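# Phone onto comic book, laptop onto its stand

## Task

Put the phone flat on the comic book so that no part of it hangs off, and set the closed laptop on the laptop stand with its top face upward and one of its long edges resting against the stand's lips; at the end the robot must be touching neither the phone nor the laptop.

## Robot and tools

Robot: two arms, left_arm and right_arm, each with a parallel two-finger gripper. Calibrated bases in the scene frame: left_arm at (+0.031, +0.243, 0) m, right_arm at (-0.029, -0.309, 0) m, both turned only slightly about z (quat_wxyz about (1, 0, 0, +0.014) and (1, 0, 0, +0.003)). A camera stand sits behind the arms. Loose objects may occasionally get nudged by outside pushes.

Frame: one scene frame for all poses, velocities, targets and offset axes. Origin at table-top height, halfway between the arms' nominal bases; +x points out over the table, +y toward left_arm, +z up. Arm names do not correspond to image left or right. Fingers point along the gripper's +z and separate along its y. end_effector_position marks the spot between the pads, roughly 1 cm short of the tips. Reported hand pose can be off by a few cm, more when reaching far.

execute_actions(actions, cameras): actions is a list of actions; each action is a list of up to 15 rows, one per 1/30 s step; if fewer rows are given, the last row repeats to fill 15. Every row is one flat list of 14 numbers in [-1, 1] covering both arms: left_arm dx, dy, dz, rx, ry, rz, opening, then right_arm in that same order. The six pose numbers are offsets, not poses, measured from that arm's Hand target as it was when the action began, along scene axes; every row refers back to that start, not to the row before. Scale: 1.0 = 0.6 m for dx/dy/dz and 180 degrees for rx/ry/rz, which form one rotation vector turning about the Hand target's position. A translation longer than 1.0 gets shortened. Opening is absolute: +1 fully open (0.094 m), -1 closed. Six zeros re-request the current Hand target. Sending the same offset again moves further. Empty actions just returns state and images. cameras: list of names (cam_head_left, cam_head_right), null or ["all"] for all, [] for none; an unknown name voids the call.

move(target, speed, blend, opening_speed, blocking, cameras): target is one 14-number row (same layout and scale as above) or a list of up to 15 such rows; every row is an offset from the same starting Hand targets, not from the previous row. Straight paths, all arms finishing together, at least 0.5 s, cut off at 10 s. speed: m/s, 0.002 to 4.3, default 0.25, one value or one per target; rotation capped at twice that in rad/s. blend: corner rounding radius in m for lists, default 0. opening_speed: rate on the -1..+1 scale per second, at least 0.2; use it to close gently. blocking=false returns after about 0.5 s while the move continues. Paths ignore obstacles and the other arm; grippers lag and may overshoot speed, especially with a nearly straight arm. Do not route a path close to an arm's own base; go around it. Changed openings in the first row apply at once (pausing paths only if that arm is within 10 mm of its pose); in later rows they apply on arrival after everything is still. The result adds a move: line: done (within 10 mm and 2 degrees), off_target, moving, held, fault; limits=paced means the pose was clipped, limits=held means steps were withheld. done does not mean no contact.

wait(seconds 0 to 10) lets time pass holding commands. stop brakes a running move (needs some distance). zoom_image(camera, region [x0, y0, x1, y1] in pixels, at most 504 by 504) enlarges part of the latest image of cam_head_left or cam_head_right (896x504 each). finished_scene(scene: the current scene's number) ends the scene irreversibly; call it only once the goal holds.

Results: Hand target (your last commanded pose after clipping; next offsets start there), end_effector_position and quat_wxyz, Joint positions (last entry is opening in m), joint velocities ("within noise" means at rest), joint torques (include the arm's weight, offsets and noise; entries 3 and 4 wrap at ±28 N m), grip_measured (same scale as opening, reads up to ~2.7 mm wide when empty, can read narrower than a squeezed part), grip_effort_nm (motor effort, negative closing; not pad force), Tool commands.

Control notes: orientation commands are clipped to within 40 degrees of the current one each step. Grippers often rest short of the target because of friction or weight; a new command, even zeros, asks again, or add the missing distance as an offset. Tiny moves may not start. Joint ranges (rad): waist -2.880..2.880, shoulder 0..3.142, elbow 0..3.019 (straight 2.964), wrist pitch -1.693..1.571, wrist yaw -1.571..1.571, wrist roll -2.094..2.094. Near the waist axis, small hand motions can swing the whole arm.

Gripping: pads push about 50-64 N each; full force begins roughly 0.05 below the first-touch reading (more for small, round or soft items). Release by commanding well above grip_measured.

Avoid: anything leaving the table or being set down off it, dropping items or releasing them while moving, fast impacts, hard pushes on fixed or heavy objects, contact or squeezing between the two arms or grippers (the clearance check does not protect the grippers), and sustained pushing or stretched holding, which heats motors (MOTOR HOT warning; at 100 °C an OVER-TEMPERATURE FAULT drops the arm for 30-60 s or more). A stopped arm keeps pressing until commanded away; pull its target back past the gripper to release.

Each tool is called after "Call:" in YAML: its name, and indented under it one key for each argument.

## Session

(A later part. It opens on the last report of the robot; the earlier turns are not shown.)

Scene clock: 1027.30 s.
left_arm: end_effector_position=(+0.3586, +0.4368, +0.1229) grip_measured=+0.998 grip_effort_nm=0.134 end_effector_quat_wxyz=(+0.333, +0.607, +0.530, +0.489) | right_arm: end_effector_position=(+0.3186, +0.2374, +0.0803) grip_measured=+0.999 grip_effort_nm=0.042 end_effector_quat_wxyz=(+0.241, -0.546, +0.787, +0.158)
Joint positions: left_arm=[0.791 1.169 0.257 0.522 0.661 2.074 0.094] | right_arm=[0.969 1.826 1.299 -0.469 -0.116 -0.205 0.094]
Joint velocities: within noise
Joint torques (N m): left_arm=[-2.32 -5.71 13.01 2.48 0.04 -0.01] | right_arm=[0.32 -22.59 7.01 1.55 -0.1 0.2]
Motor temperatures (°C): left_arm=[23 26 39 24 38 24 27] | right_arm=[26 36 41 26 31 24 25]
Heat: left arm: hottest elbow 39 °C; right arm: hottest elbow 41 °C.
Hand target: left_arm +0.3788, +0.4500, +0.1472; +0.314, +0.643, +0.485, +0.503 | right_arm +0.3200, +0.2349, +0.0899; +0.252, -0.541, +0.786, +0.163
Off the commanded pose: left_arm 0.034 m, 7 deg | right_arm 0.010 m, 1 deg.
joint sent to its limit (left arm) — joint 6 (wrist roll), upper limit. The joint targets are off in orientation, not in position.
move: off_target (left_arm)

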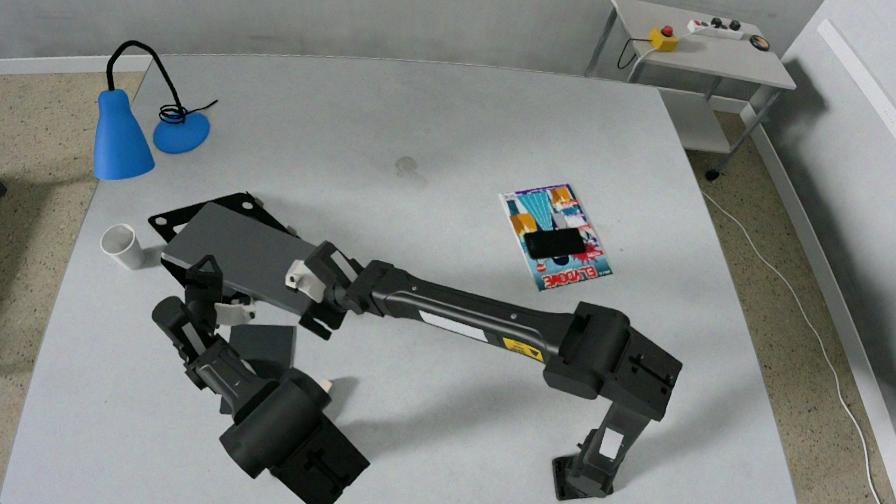

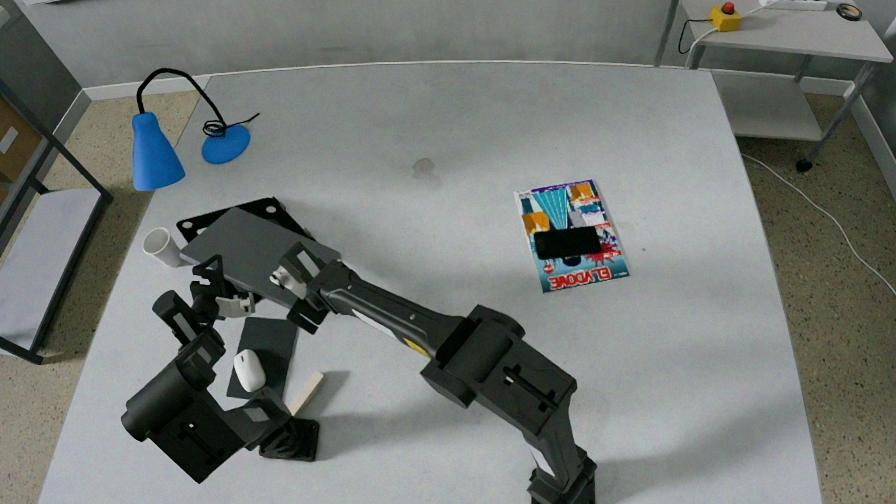

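Call:
move:
  target: [0,0,0,0,0,0,-0.8,0,0,0,0,0,0,1]
  opening_speed: 1.0
  cameras: []

Call:
move:
  target: [0,0,0.05,0,0,0,-0.9,0,0,0,0,0,0,1]
  speed: 0.08

Call:
zoom_image:
  camera: "cam_head_left"
  region: [80, 150, 360, 420]

Call:
zoom_image:
  camera: "cam_head_right"
  region: [80, 150, 360, 420]

Scene clock: 1033.33 s.
left_arm: end_effector_position=(+0.3657, +0.4471, +0.1434) grip_measured=-0.387 grip_effort_nm=-1.009 end_effector_quat_wxyz=(+0.323, +0.603, +0.510, +0.521) | right_arm: end_effector_position=(+0.3186, +0.2374, +0.0803) grip_measured=+0.999 grip_effort_nm=0.042 end_effector_quat_wxyz=(+0.241, -0.546, +0.787, +0.158)
Joint positions: left_arm=[0.791 1.161 0.278 0.566 0.647 2.081 0.029] | right_arm=[0.969 1.826 1.299 -0.469 -0.116 -0.205 0.094]
Joint velocities: within noise
Joint torques (N m): left_arm=[-2.84 -4.13 11.81 1.25 0.86 -0.1] | right_arm=[0.21 -22.59 7.01 1.52 -0.09 0.2]
Motor temperatures (°C): left_arm=[23 26 39 24 38 24 27] | right_arm=[26 36 41 26 31 24 25]
Heat: left arm: hottest elbow 39 °C; right arm: hottest elbow 41 °C.
Hand target: left_arm +0.3788, +0.4500, +0.1470; +0.314, +0.643, +0.485, +0.503 | right_arm +0.3200, +0.2349, +0.0899; +0.252, -0.541, +0.786, +0.163
Off the commanded pose: left_arm 0.014 m, 6 deg | right_arm 0.010 m, 1 deg.
joint sent to its limit (left arm) — joint 6 (wrist roll), upper limit. The joint targets are off in orientation, not in position.
move: off_target (left_arm)
No camera images: "cameras" was empty.

Scene clock: 1034.50 s.
left_arm: end_effector_position=(+0.3629, +0.4460, +0.1453) grip_measured=-0.387 grip_effort_nm=-1.009 end_effector_quat_wxyz=(+0.321, +0.605, +0.531, +0.499) | right_arm: end_effector_position=(+0.3186, +0.2374, +0.0803) grip_measured=+0.999 grip_effort_nm=0.042 end_effector_quat_wxyz=(+0.241, -0.546, +0.787, +0.158)
Joint positions: left_arm=[0.79 1.1 0.298 0.425 0.634 2.081 0.029] | right_arm=[0.969 1.826 1.299 -0.469 -0.116 -0.205 0.094]
Joint velocities: within noise
Joint torques (N m): left_arm=[-2.37 -8.47 14.01 0.95 1.19 -0.09] | right_arm=[0.26 -22.53 7.01 1.51 -0.1 0.21]
Motor temperatures (°C): left_arm=[23 26 39 24 38 24 27] | right_arm=[26 36 41 26 31 24 25]
Heat: left arm: hottest elbow 39 °C; right arm: hottest elbow 41 °C.
Hand target: left_arm +0.3787, +0.4500, +0.1771; +0.314, +0.643, +0.485, +0.503 | right_arm +0.3200, +0.2349, +0.0899; +0.252, -0.541, +0.786, +0.163
Off the commanded pose: left_arm 0.036 m, 7 deg | right_arm 0.010 m, 1 deg.
joint sent to its limit (left arm) — joint 6 (wrist roll), upper limit. The joint targets are off in orientation, not in position.
move: off_target (left_arm)

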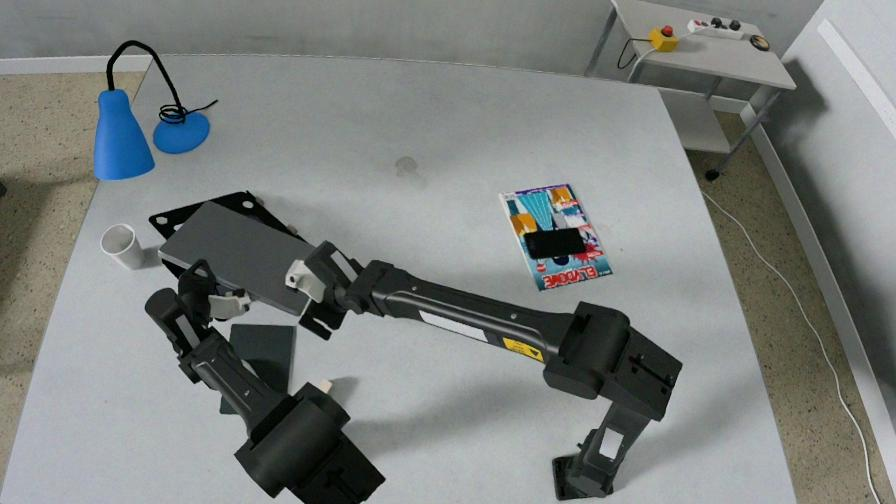

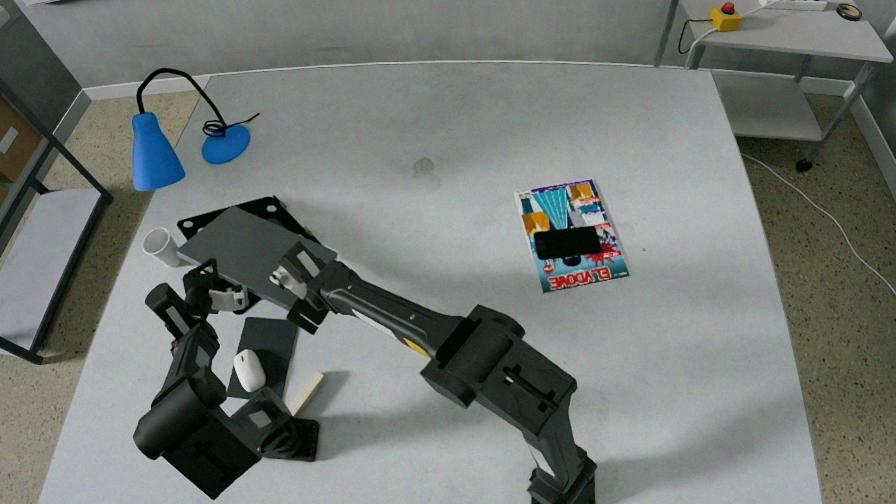

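Scaled by 1.800.

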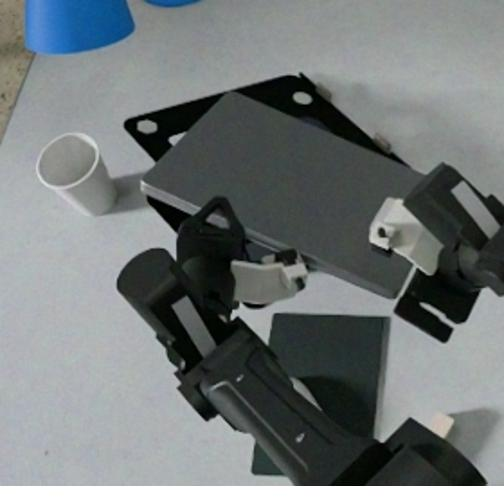

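Scaled by 1.800.

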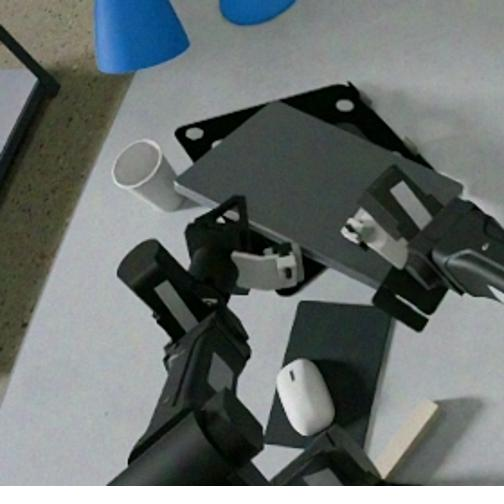

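Call:
move:
  target:
    - [0,0,-0.05,0,0,0,1,0,0,0,0,0,0,1]
    - [-0.16,-0.02,-0.01,0,0,0,1,-0.06,-0.13,0,0,0,0,1]
    - [-0.26,0.05,0.2,0,0,0,1,-0.09,-0.22,0.02,0.12,-0.405,0.156,1]
  speed: 0.15

Call:
zoom_image:
  camera: "cam_head_left"
  region: [110, 150, 420, 420]

Call:
zoom_image:
  camera: "cam_head_right"
  region: [110, 150, 420, 420]

Scene clock: 1059.50 s.
left_arm: end_effector_position=(+0.2251, +0.4654, +0.2612) grip_measured=+0.998 grip_effort_nm=0.134 end_effector_quat_wxyz=(+0.380, +0.543, +0.491, +0.566) | right_arm: end_effector_position=(+0.2634, +0.1096, +0.1119) grip_measured=+0.999 grip_effort_nm=0.042 end_effector_quat_wxyz=(+0.712, -0.636, +0.296, +0.006)
Joint positions: left_arm=[1.431 0.669 0.336 0.058 1.307 2.081 0.094] | right_arm=[0.866 1.82 0.476 1.359 -0.272 -1.123 0.094]
Joint velocities: within noise
Joint torques (N m): left_arm=[-0.67 -2.61 18 1.14 0.27 -0.09] | right_arm=[-0.38 -11.75 2.51 2.15 -0.06 0.16]
Motor temperatures (°C): left_arm=[23 26 41 24 38 24 28] | right_arm=[26 37 40 26 30 24 25]
Heat: left arm: hottest elbow 41 °C; right arm: hottest elbow 40 °C.
Hand target: left_arm +0.2228, +0.4800, +0.2971; +0.314, +0.643, +0.485, +0.503 | right_arm +0.2659, +0.1030, +0.1019; +0.708, -0.640, +0.300, +0.000
Off the commanded pose: left_arm 0.039 m, 16 deg | right_arm 0.012 m, 1 deg.
joint sent to its limit (left arm) — joint 6 (wrist roll), upper limit. The joint targets are off in orientation, not in position.
move: off_target (left_arm, right_arm)

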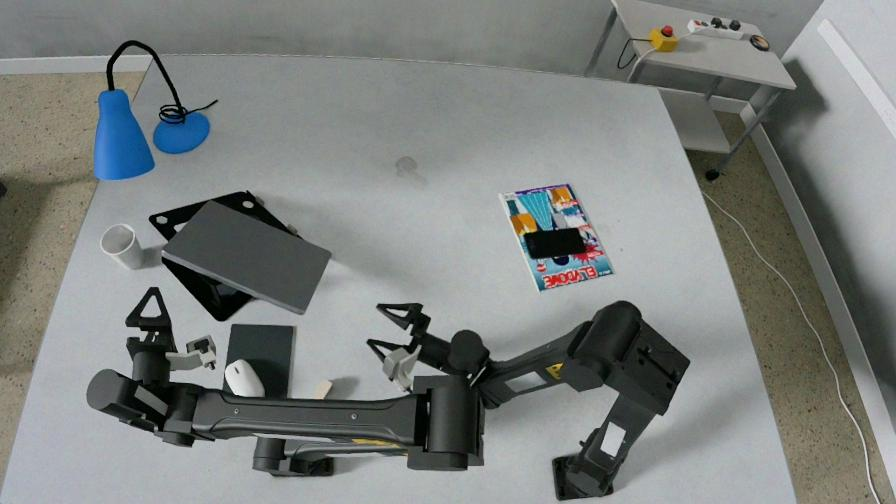

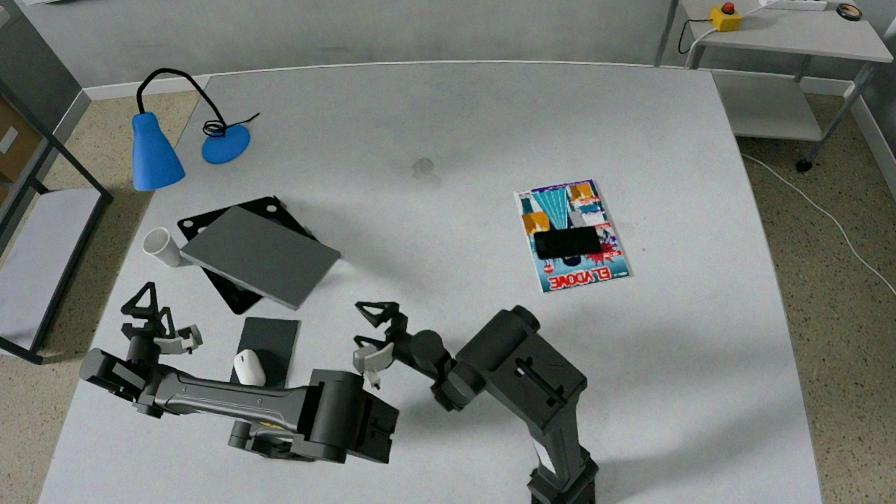

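Scaled by 1.626.

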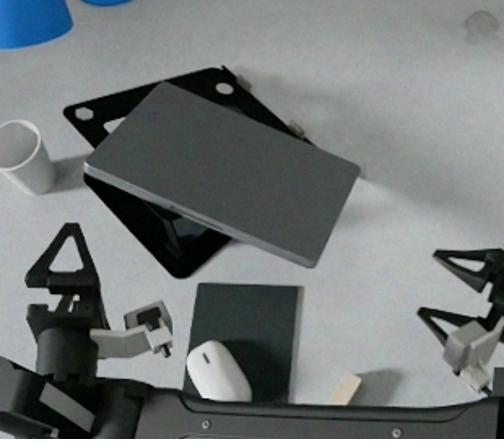

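Scaled by 1.626.

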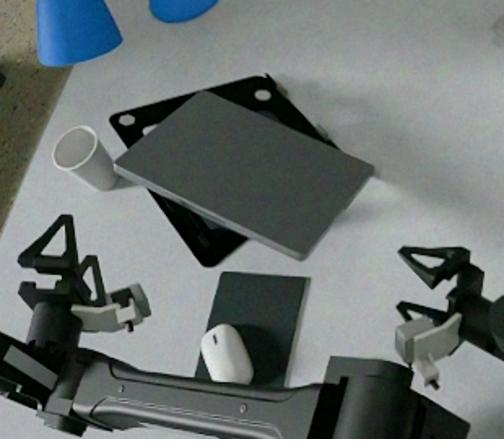

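Call:
move:
  target:
    - [0,0,0.0,0,0,0,1,0.057,0.087,-0.05,0,0,0,1]
    - [0,0,0,0,0,0,1,0.128,0.235,-0.06,0,0,0,1]
  speed: [0.15,0.07]

Call:
zoom_image:
  camera: "cam_head_left"
  region: [200, 150, 420, 360]

Call:
zoom_image:
  camera: "cam_head_right"
  region: [200, 150, 420, 360]

Scene clock: 1070.90 s.
left_arm: end_effector_position=(+0.2251, +0.4654, +0.2612) grip_measured=+0.998 grip_effort_nm=0.129 end_effector_quat_wxyz=(+0.380, +0.543, +0.491, +0.566) | right_arm: end_effector_position=(+0.3430, +0.2306, +0.0845) grip_measured=+0.999 grip_effort_nm=0.042 end_effector_quat_wxyz=(+0.717, -0.629, +0.300, -0.003)
Joint positions: left_arm=[1.431 0.669 0.336 0.058 1.307 2.081 0.094] | right_arm=[0.908 2.071 0.896 1.204 -0.208 -1.124 0.094]
Joint velocities: within noise
Joint torques (N m): left_arm=[0.09 -2.26 17.84 1.13 0.24 0] | right_arm=[1.44 -16.03 6.89 1.02 0.09 0.15]
Motor temperatures (°C): left_arm=[23 26 44 24 37 24 27] | right_arm=[26 37 38 26 30 24 25]
Heat: left arm: hottest elbow 44 °C; right arm: hottest elbow 38 °C.
Hand target: left_arm +0.2228, +0.4800, +0.2971; +0.314, +0.643, +0.485, +0.503 | right_arm +0.3427, +0.2440, +0.0660; +0.708, -0.640, +0.300, +0.000
Off the commanded pose: left_arm 0.039 m, 16 deg | right_arm 0.023 m, 2 deg.
joint sent to its limit (left arm) — joint 6 (wrist roll), upper limit. The joint targets are off in orientation, not in position.
move: off_target (left_arm, right_arm)

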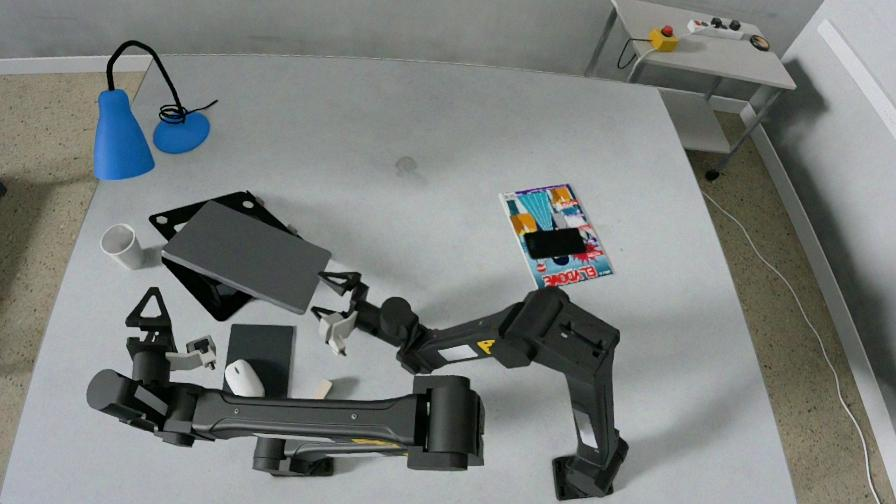

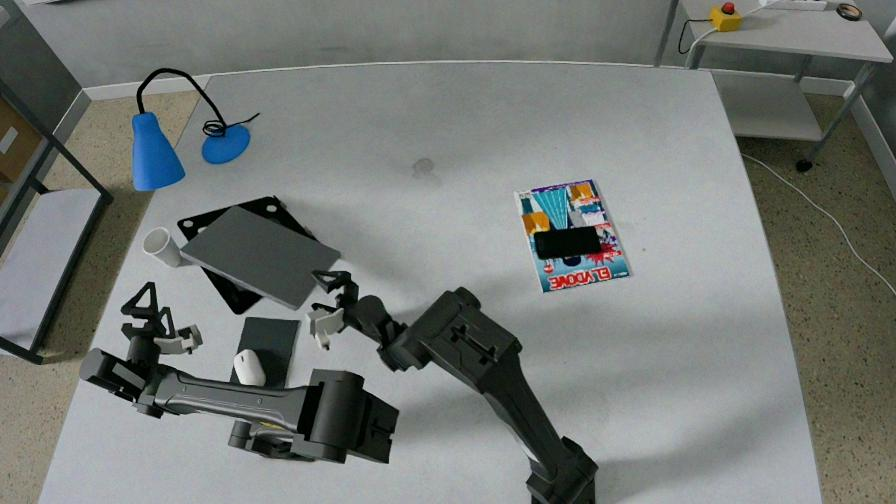

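Scaled by 2.291.

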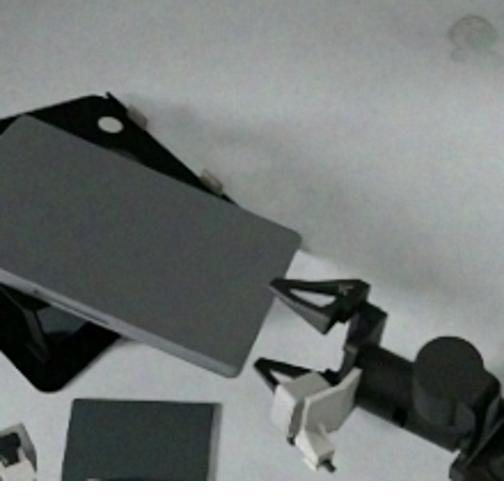

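Scaled by 2.291.

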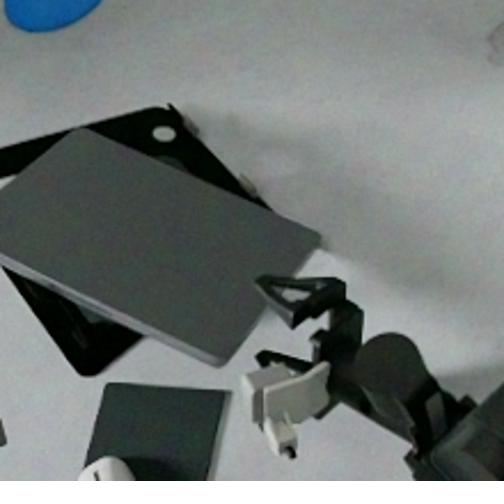

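Call:
move:
  target: [0,0,0,0,0,0,1,0.02,0.055,0.005,0,0,0,1]
  speed: 0.05

Call:
zoom_image:
  camera: "cam_head_left"
  region: [200, 150, 420, 360]

Call:
zoom_image:
  camera: "cam_head_right"
  region: [200, 150, 420, 360]

Scene clock: 1075.00 s.
left_arm: end_effector_position=(+0.2251, +0.4654, +0.2612) grip_measured=+0.998 grip_effort_nm=0.125 end_effector_quat_wxyz=(+0.380, +0.543, +0.491, +0.566) | right_arm: end_effector_position=(+0.3552, +0.2624, +0.0852) grip_measured=+0.999 grip_effort_nm=0.037 end_effector_quat_wxyz=(+0.715, -0.631, +0.302, -0.002)
Joint positions: left_arm=[1.431 0.669 0.336 0.058 1.307 2.081 0.094] | right_arm=[0.927 2.104 0.995 1.131 -0.188 -1.124 0.094]
Joint velocities: within noise
Joint torques (N m): left_arm=[-0.73 -1.9 17.88 1.25 0.25 -0.05] | right_arm=[1.44 -17.26 7.72 0.81 0.08 0.15]
Motor temperatures (°C): left_arm=[23 26 45 24 37 24 27] | right_arm=[26 37 38 26 30 24 25]
Heat: left arm: hottest elbow 45 °C; right arm: hottest elbow 38 °C.
Hand target: left_arm +0.2228, +0.4800, +0.2971; +0.314, +0.643, +0.485, +0.503 | right_arm +0.3548, +0.2770, +0.0689; +0.708, -0.640, +0.300, +0.000
Off the commanded pose: left_arm 0.039 m, 16 deg | right_arm 0.022 m, 1 deg.
joint sent to its limit (left arm) — joint 6 (wrist roll), upper limit. The joint targets are off in orientation, not in position.
move: off_target (left_arm, right_arm)

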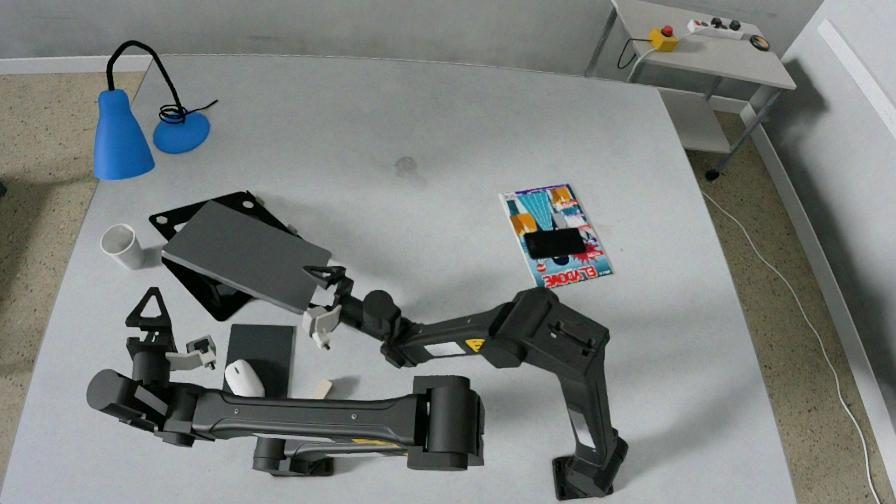

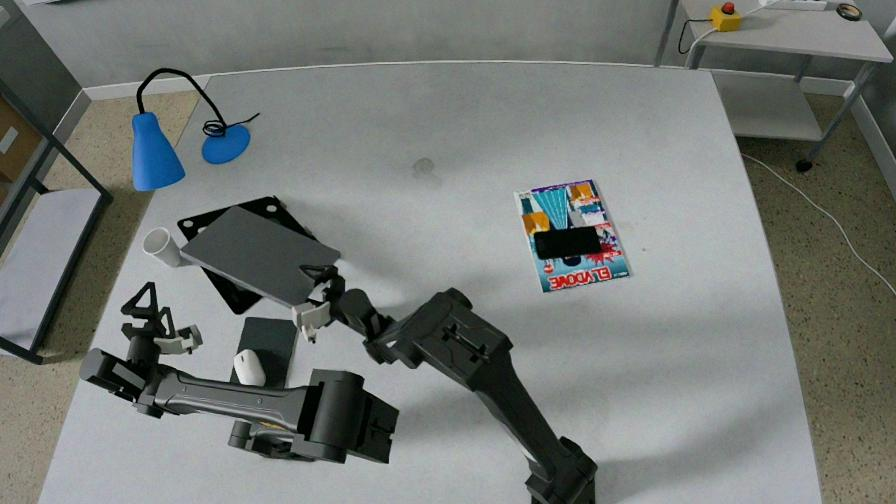

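Scaled by 2.291.

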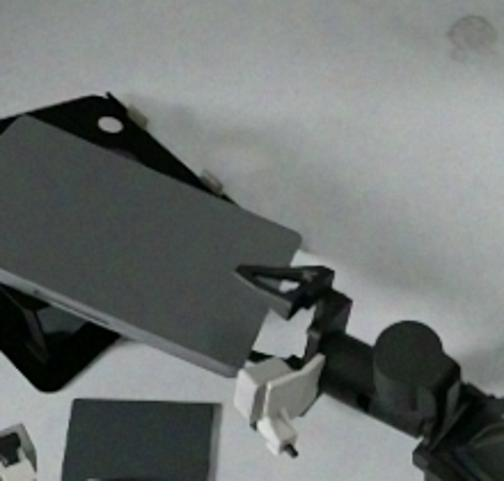

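Scaled by 2.291.

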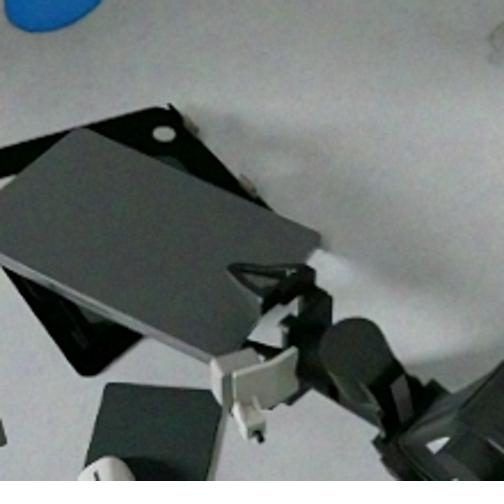

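Call:
move:
  target: [0,0,0,0,0,0,1,0.0,0.0,0.0,0,0,0,-0.9]
  opening_speed: 1.0

Call:
zoom_image:
  camera: "cam_head_left"
  region: [200, 150, 420, 360]

Scene clock: 1079.20 s.
left_arm: end_effector_position=(+0.2251, +0.4654, +0.2612) grip_measured=+0.998 grip_effort_nm=0.125 end_effector_quat_wxyz=(+0.380, +0.543, +0.491, +0.566) | right_arm: end_effector_position=(+0.3569, +0.2634, +0.0798) grip_measured=-0.631 grip_effort_nm=-1.038 end_effector_quat_wxyz=(+0.712, -0.630, +0.308, -0.003)
Joint positions: left_arm=[1.431 0.669 0.336 0.058 1.307 2.081 0.094] | right_arm=[0.929 2.116 1.001 1.13 -0.177 -1.118 0.017]
Joint velocities: left_arm=[within noise] | right_arm=[-0.005 -0.005 -0.002 -0.002 0.007 -0.168 0]
Joint torques (N m): left_arm=[-0.09 -2.49 17.91 0.99 0.3 -0.07] | right_arm=[1.38 -18.26 7.24 0.99 -0.28 0.1]
Motor temperatures (°C): left_arm=[23 26 45 24 37 24 27] | right_arm=[26 37 38 26 29 24 25]
Heat: left arm: hottest elbow 45 °C; right arm: hottest elbow 38 °C.
Hand target: left_arm +0.2228, +0.4800, +0.2971; +0.314, +0.643, +0.485, +0.503 | right_arm +0.3549, +0.2769, +0.0691; +0.708, -0.639, +0.300, +0.000
Off the commanded pose: left_arm 0.039 m, 16 deg | right_arm 0.018 m, 2 deg.
joint sent to its limit (left arm) — joint 6 (wrist roll), upper limit. The joint targets are off in orientation, not in position.
move: off_target (left_arm, right_arm)

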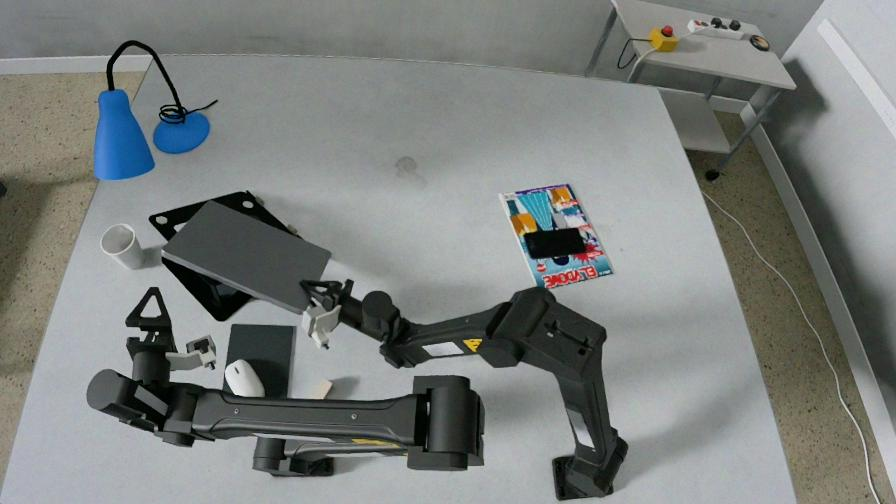

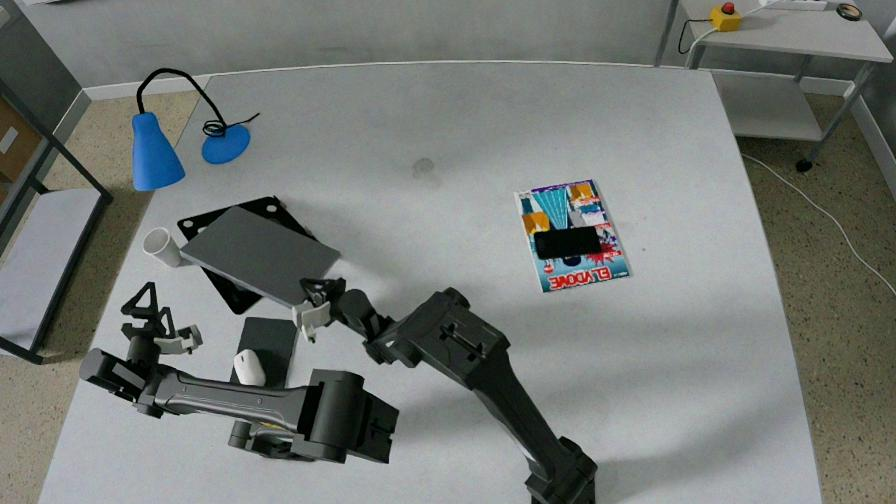

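Scaled by 2.291.

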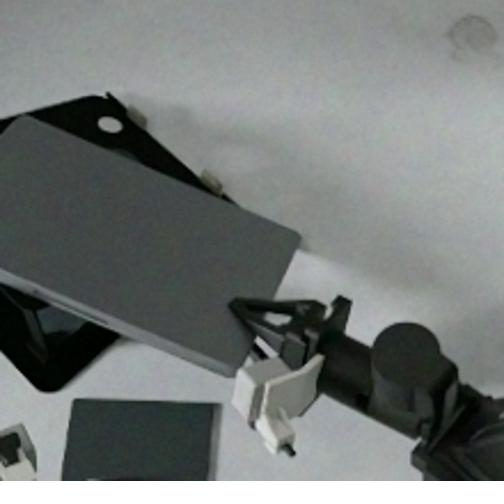

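Call:
move:
  target:
    - [0,0,0,0,0,0,1,0.0,0.0,0.06,0,0,0,-0.9]
    - [0,0,0,0,0,0,1,0.05,0.175,0.075,0,0,-0.111,-0.9]
  speed: 0.06

Call:
zoom_image:
  camera: "cam_head_left"
  region: [130, 150, 370, 380]

Call:
zoom_image:
  camera: "cam_head_right"
  region: [130, 150, 370, 380]

Scene clock: 1086.47 s.
left_arm: end_effector_position=(+0.2251, +0.4654, +0.2612) grip_measured=+0.998 grip_effort_nm=0.134 end_effector_quat_wxyz=(+0.380, +0.543, +0.491, +0.566) | right_arm: end_effector_position=(+0.3651, +0.3300, +0.0940) grip_measured=-0.640 grip_effort_nm=-1.038 end_effector_quat_wxyz=(+0.689, -0.601, +0.396, -0.086)
Joint positions: left_arm=[1.431 0.669 0.336 0.058 1.307 2.081 0.094] | right_arm=[1.061 2.138 1.191 0.91 0.203 -1.105 0.017]
Joint velocities: within noise
Joint torques (N m): left_arm=[-0.91 -1.85 18 1.06 0.28 -0.08] | right_arm=[0.26 -22.83 5.89 1.65 -0.04 0.15]
Motor temperatures (°C): left_arm=[23 26 46 24 36 24 27] | right_arm=[26 37 38 25 29 24 25]
Heat: left arm: hottest elbow 46 °C; right arm: hottest elbow 38 °C.
Hand target: left_arm +0.2228, +0.4800, +0.2971; +0.314, +0.643, +0.485, +0.503 | right_arm +0.3660, +0.3283, +0.0945; +0.689, -0.602, +0.394, -0.089 (not the last commanded pose)
Off the commanded pose: left_arm 0.039 m, 16 deg | right_arm 0.059 m, 5 deg.
joint sent to its limit (left arm) — joint 6 (wrist roll), upper limit.
move: held (right_arm; a check stopped the path), off_target (left_arm); path passed 1 of 2 targets; limits=held
pose unreachable (right arm): on one or more control steps of this call, first in action 0 (counted from 0), this arm could not follow its commanded pose, so it was not sent that pose on those steps. It may still have moved: this result reports where it is.
cause: moving toward the commanded pose would bring a part of the arm too close to another arm (this arm's forearm (the part past joint 3) and the left arm's forearm (the part past joint 3), at the place that arm is still heading or pushing toward).

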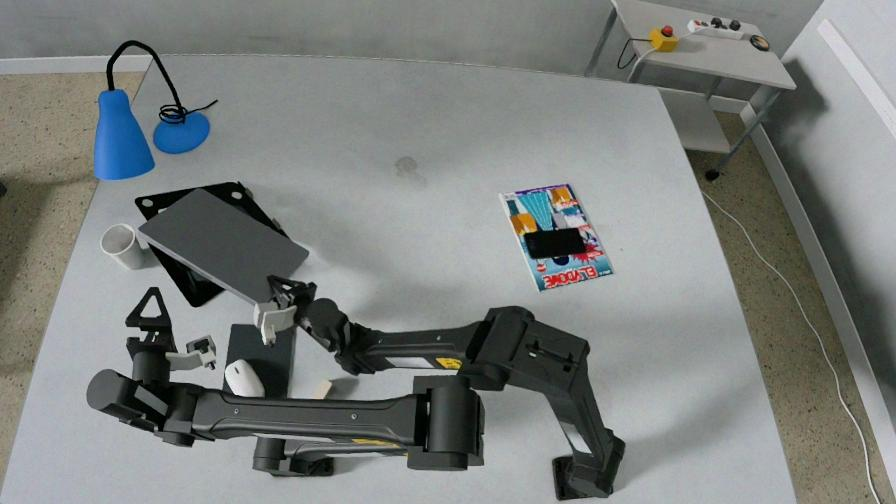

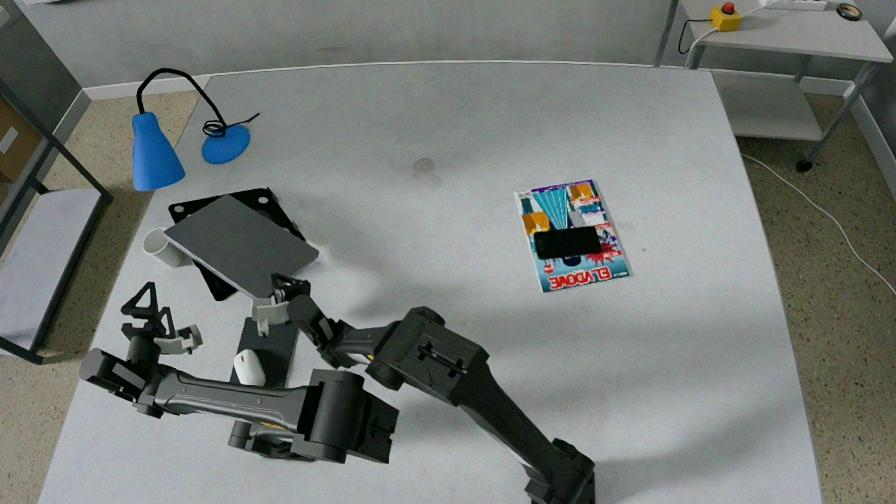

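Scaled by 2.100.

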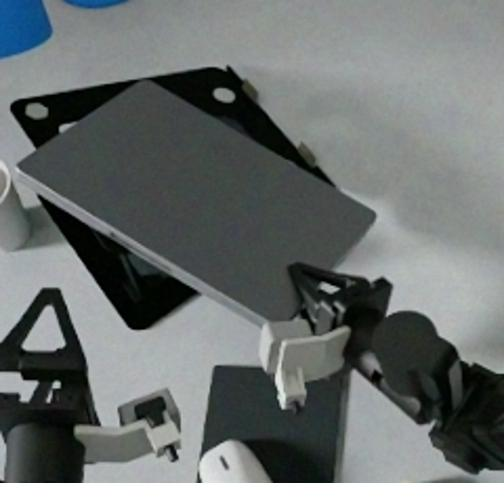

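Scaled by 2.100.

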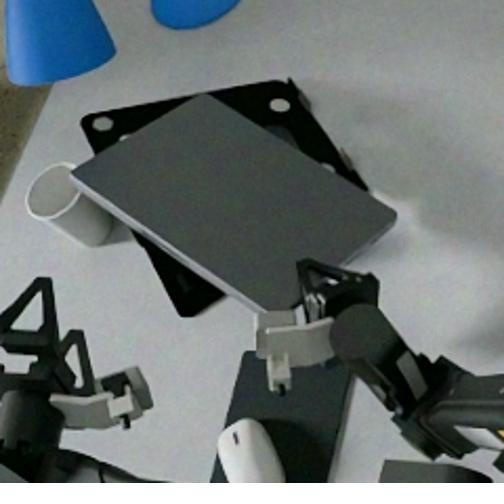

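Call:
move:
  target:
    - [0.1,0.12,0.0,-0.317,0.301,0.394,-1,0,0,0,0,0,0,-0.9]
    - [0.135,0.133,-0.2,-0.317,0.301,0.394,-1,0,0,0,0,0,0,-0.9]
    - [0.135,0.133,-0.362,-0.317,0.301,0.394,-1,0,0,0,0,0,0,-0.9]
  speed: [0.25,0.2,0.12]

Call:
zoom_image:
  camera: "cam_head_left"
  region: [90, 150, 370, 400]

Call:
zoom_image:
  camera: "cam_head_right"
  region: [90, 150, 370, 400]

Scene clock: 1103.43 s.
left_arm: end_effector_position=(+0.2996, +0.5645, +0.0865) grip_measured=-0.981 grip_effort_nm=-0.989 end_effector_quat_wxyz=(+0.000, +0.196, +0.981, +0.002) | right_arm: end_effector_position=(+0.3650, +0.3301, +0.0941) grip_measured=-0.640 grip_effort_nm=-1.038 end_effector_quat_wxyz=(+0.689, -0.601, +0.396, -0.086)
Joint positions: left_arm=[0.846 1.544 1.065 -1.088 -0.001 1.269 0.001] | right_arm=[1.061 2.138 1.191 0.91 0.202 -1.104 0.017]
Joint velocities: within noise
Joint torques (N m): left_arm=[-2.08 -12.86 8.39 0.8 0.02 -0.12] | right_arm=[0.38 -23 5.9 1.63 -0.01 0.14]
Motor temperatures (°C): left_arm=[23 26 47 24 35 24 27] | right_arm=[26 40 37 25 29 24 26]
Heat: left arm: hottest elbow 47 °C; right arm: hottest shoulder 40 °C.
Hand target: left_arm +0.3038, +0.5599, +0.0799; -0.001, +0.199, +0.980, +0.000 | right_arm +0.3660, +0.3283, +0.0945; +0.688, -0.602, +0.394, -0.089
Off the commanded pose: left_arm 0.009 m, 0 deg | right_arm 0.002 m, 0 deg.
move: done

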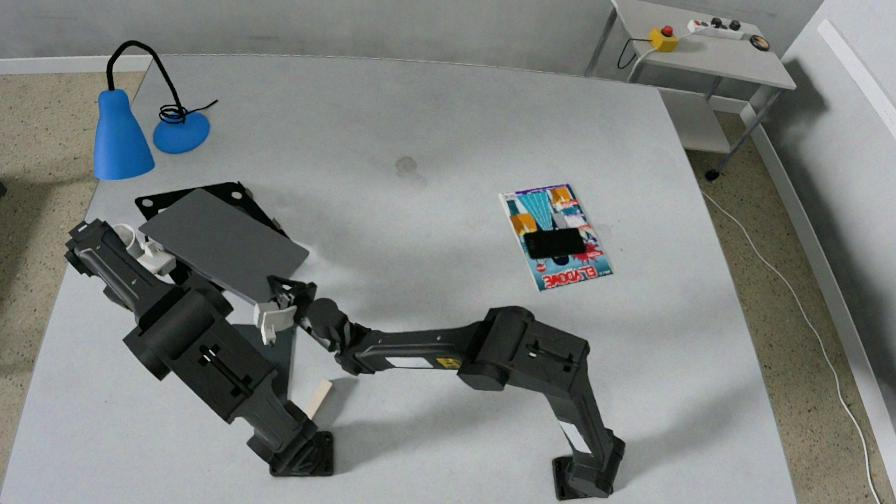

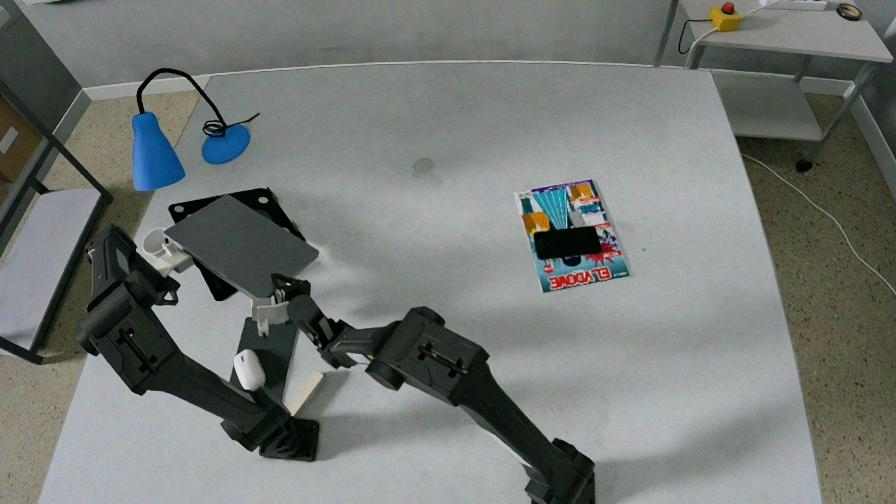

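Scaled by 1.800.

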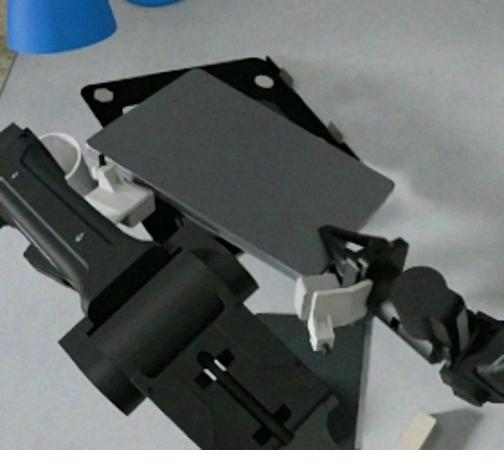

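Scaled by 1.800.

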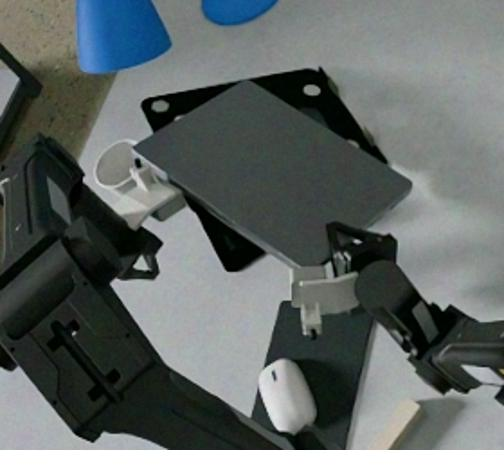

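Call:
move:
  target: [0.03,-0.26,0,0,0,0,-1,0,0,0,0,0,0,-0.9]
  speed: 0.07

Call:
zoom_image:
  camera: "cam_head_left"
  region: [90, 150, 370, 400]

Call:
zoom_image:
  camera: "cam_head_right"
  region: [90, 150, 370, 400]

Scene clock: 1111.33 s.
left_arm: end_effector_position=(+0.3222, +0.4096, +0.0769) grip_measured=-0.981 grip_effort_nm=-0.984 end_effector_quat_wxyz=(-0.005, +0.196, +0.980, -0.003) | right_arm: end_effector_position=(+0.3939, +0.3061, +0.0882) grip_measured=-0.654 grip_effort_nm=-1.043 end_effector_quat_wxyz=(+0.682, -0.583, +0.429, -0.103)
Joint positions: left_arm=[0.491 1.356 0.835 -1.06 -0.003 0.916 0.001] | right_arm=[1.019 2.14 1.181 0.909 0.237 -1.076 0.016]
Joint velocities: within noise
Joint torques (N m): left_arm=[-2.2 -11.81 8.06 0.43 0.11 -0.06] | right_arm=[3.25 -23.18 6.31 1.76 -1.19 -0.12]
Motor temperatures (°C): left_arm=[23 26 45 24 35 24 28] | right_arm=[26 40 37 25 29 24 26]
Heat: left arm: hottest elbow 45 °C; right arm: hottest shoulder 40 °C.
Hand target: left_arm +0.3217, +0.4039, +0.0799; -0.001, +0.198, +0.980, +0.000 | right_arm +0.3661, +0.3284, +0.0947; +0.689, -0.602, +0.394, -0.089
Off the commanded pose: left_arm 0.006 m, 1 deg | right_arm 0.036 m, 5 deg.
move: off_target (right_arm)

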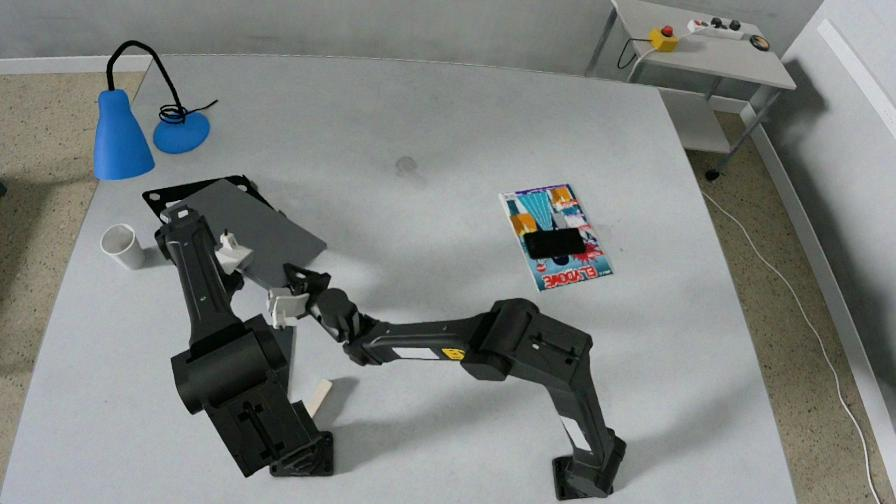

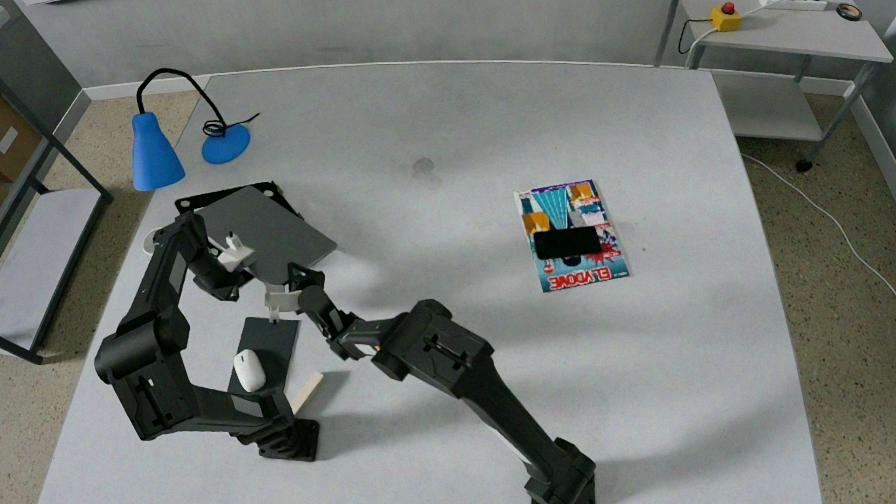

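Scaled by 1.800.

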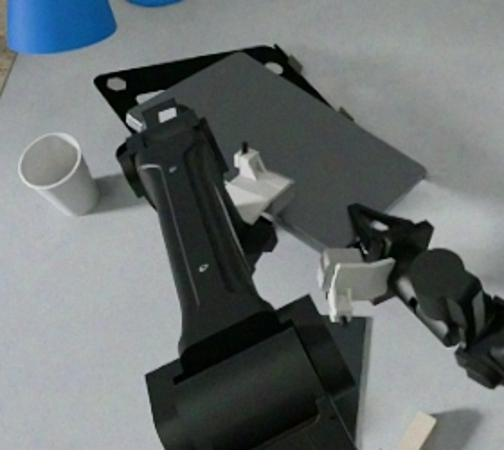

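Scaled by 1.800.

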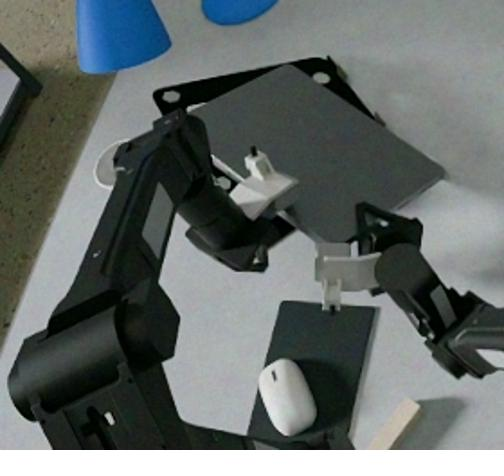

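Call:
move:
  target:
    - [0,0,0,0,0,0,-1,0.05,-0.03,0.05,0,0,0,-0.9]
    - [0,0,0,0,0,0,-1,0.09,0.1,0.05,0,0,-0.06,-0.9]
  speed: 0.07

Call:
zoom_image:
  camera: "cam_head_left"
  region: [90, 150, 370, 400]

Call:
zoom_image:
  camera: "cam_head_right"
  region: [90, 150, 370, 400]

Scene clock: 1119.57 s.
left_arm: end_effector_position=(+0.3223, +0.4105, +0.0777) grip_measured=-0.981 grip_effort_nm=-0.989 end_effector_quat_wxyz=(-0.005, +0.191, +0.981, +0.000) | right_arm: end_effector_position=(+0.4164, +0.3405, +0.0931) grip_measured=-0.657 grip_effort_nm=-1.038 end_effector_quat_wxyz=(+0.651, -0.564, +0.484, -0.154)
Joint positions: left_arm=[0.491 1.353 0.835 -1.059 -0.007 0.905 0.001] | right_arm=[1.058 2.183 1.356 0.712 0.431 -1.046 0.016]
Joint velocities: within noise
Joint torques (N m): left_arm=[-2.73 -12.45 8.2 0.2 0.24 -0.02] | right_arm=[2.02 -22.3 15.09 1.24 -0.59 -0.32]
Motor temperatures (°C): left_arm=[23 26 43 24 35 24 28] | right_arm=[26 39 38 25 29 24 26]
Heat: left arm: hottest elbow 43 °C; right arm: hottest shoulder 39 °C.
Hand target: left_arm +0.3217, +0.4039, +0.0799; -0.001, +0.198, +0.980, +0.000 | right_arm +0.4200, +0.3884, +0.1246; +0.677, -0.562, +0.449, -0.154
Off the commanded pose: left_arm 0.007 m, 1 deg | right_arm 0.057 m, 5 deg.
move: off_target (right_arm)

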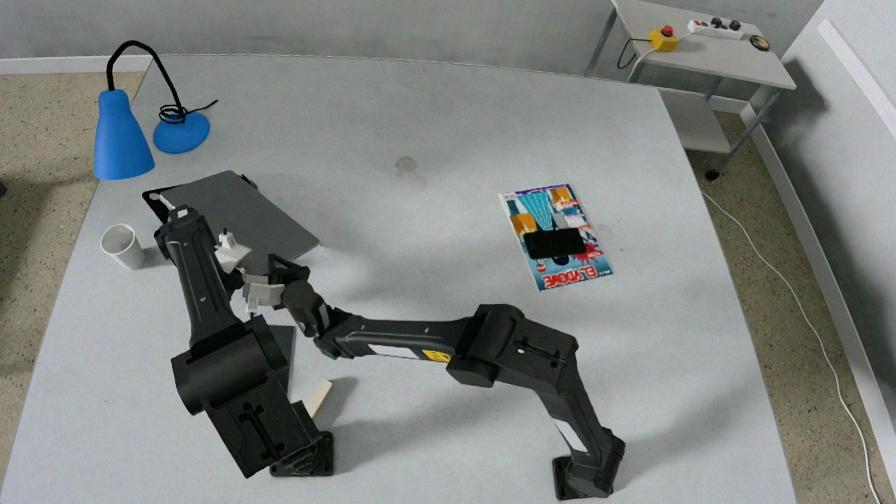

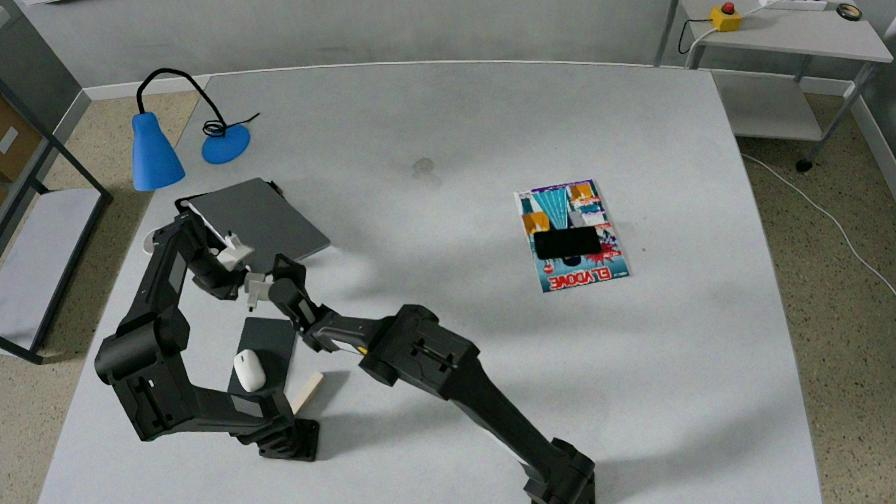

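Scaled by 1.800.

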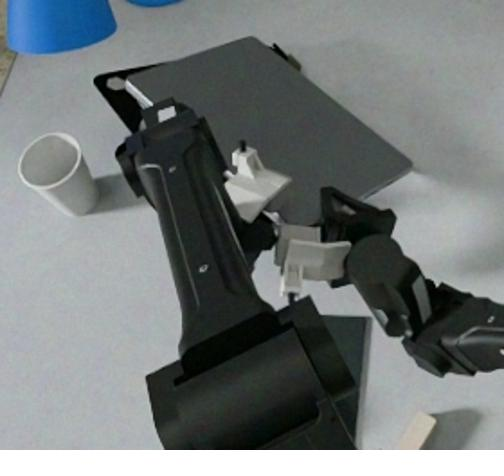

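Scaled by 1.800.

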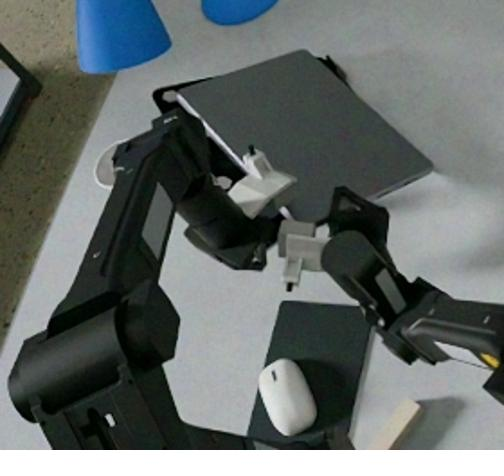

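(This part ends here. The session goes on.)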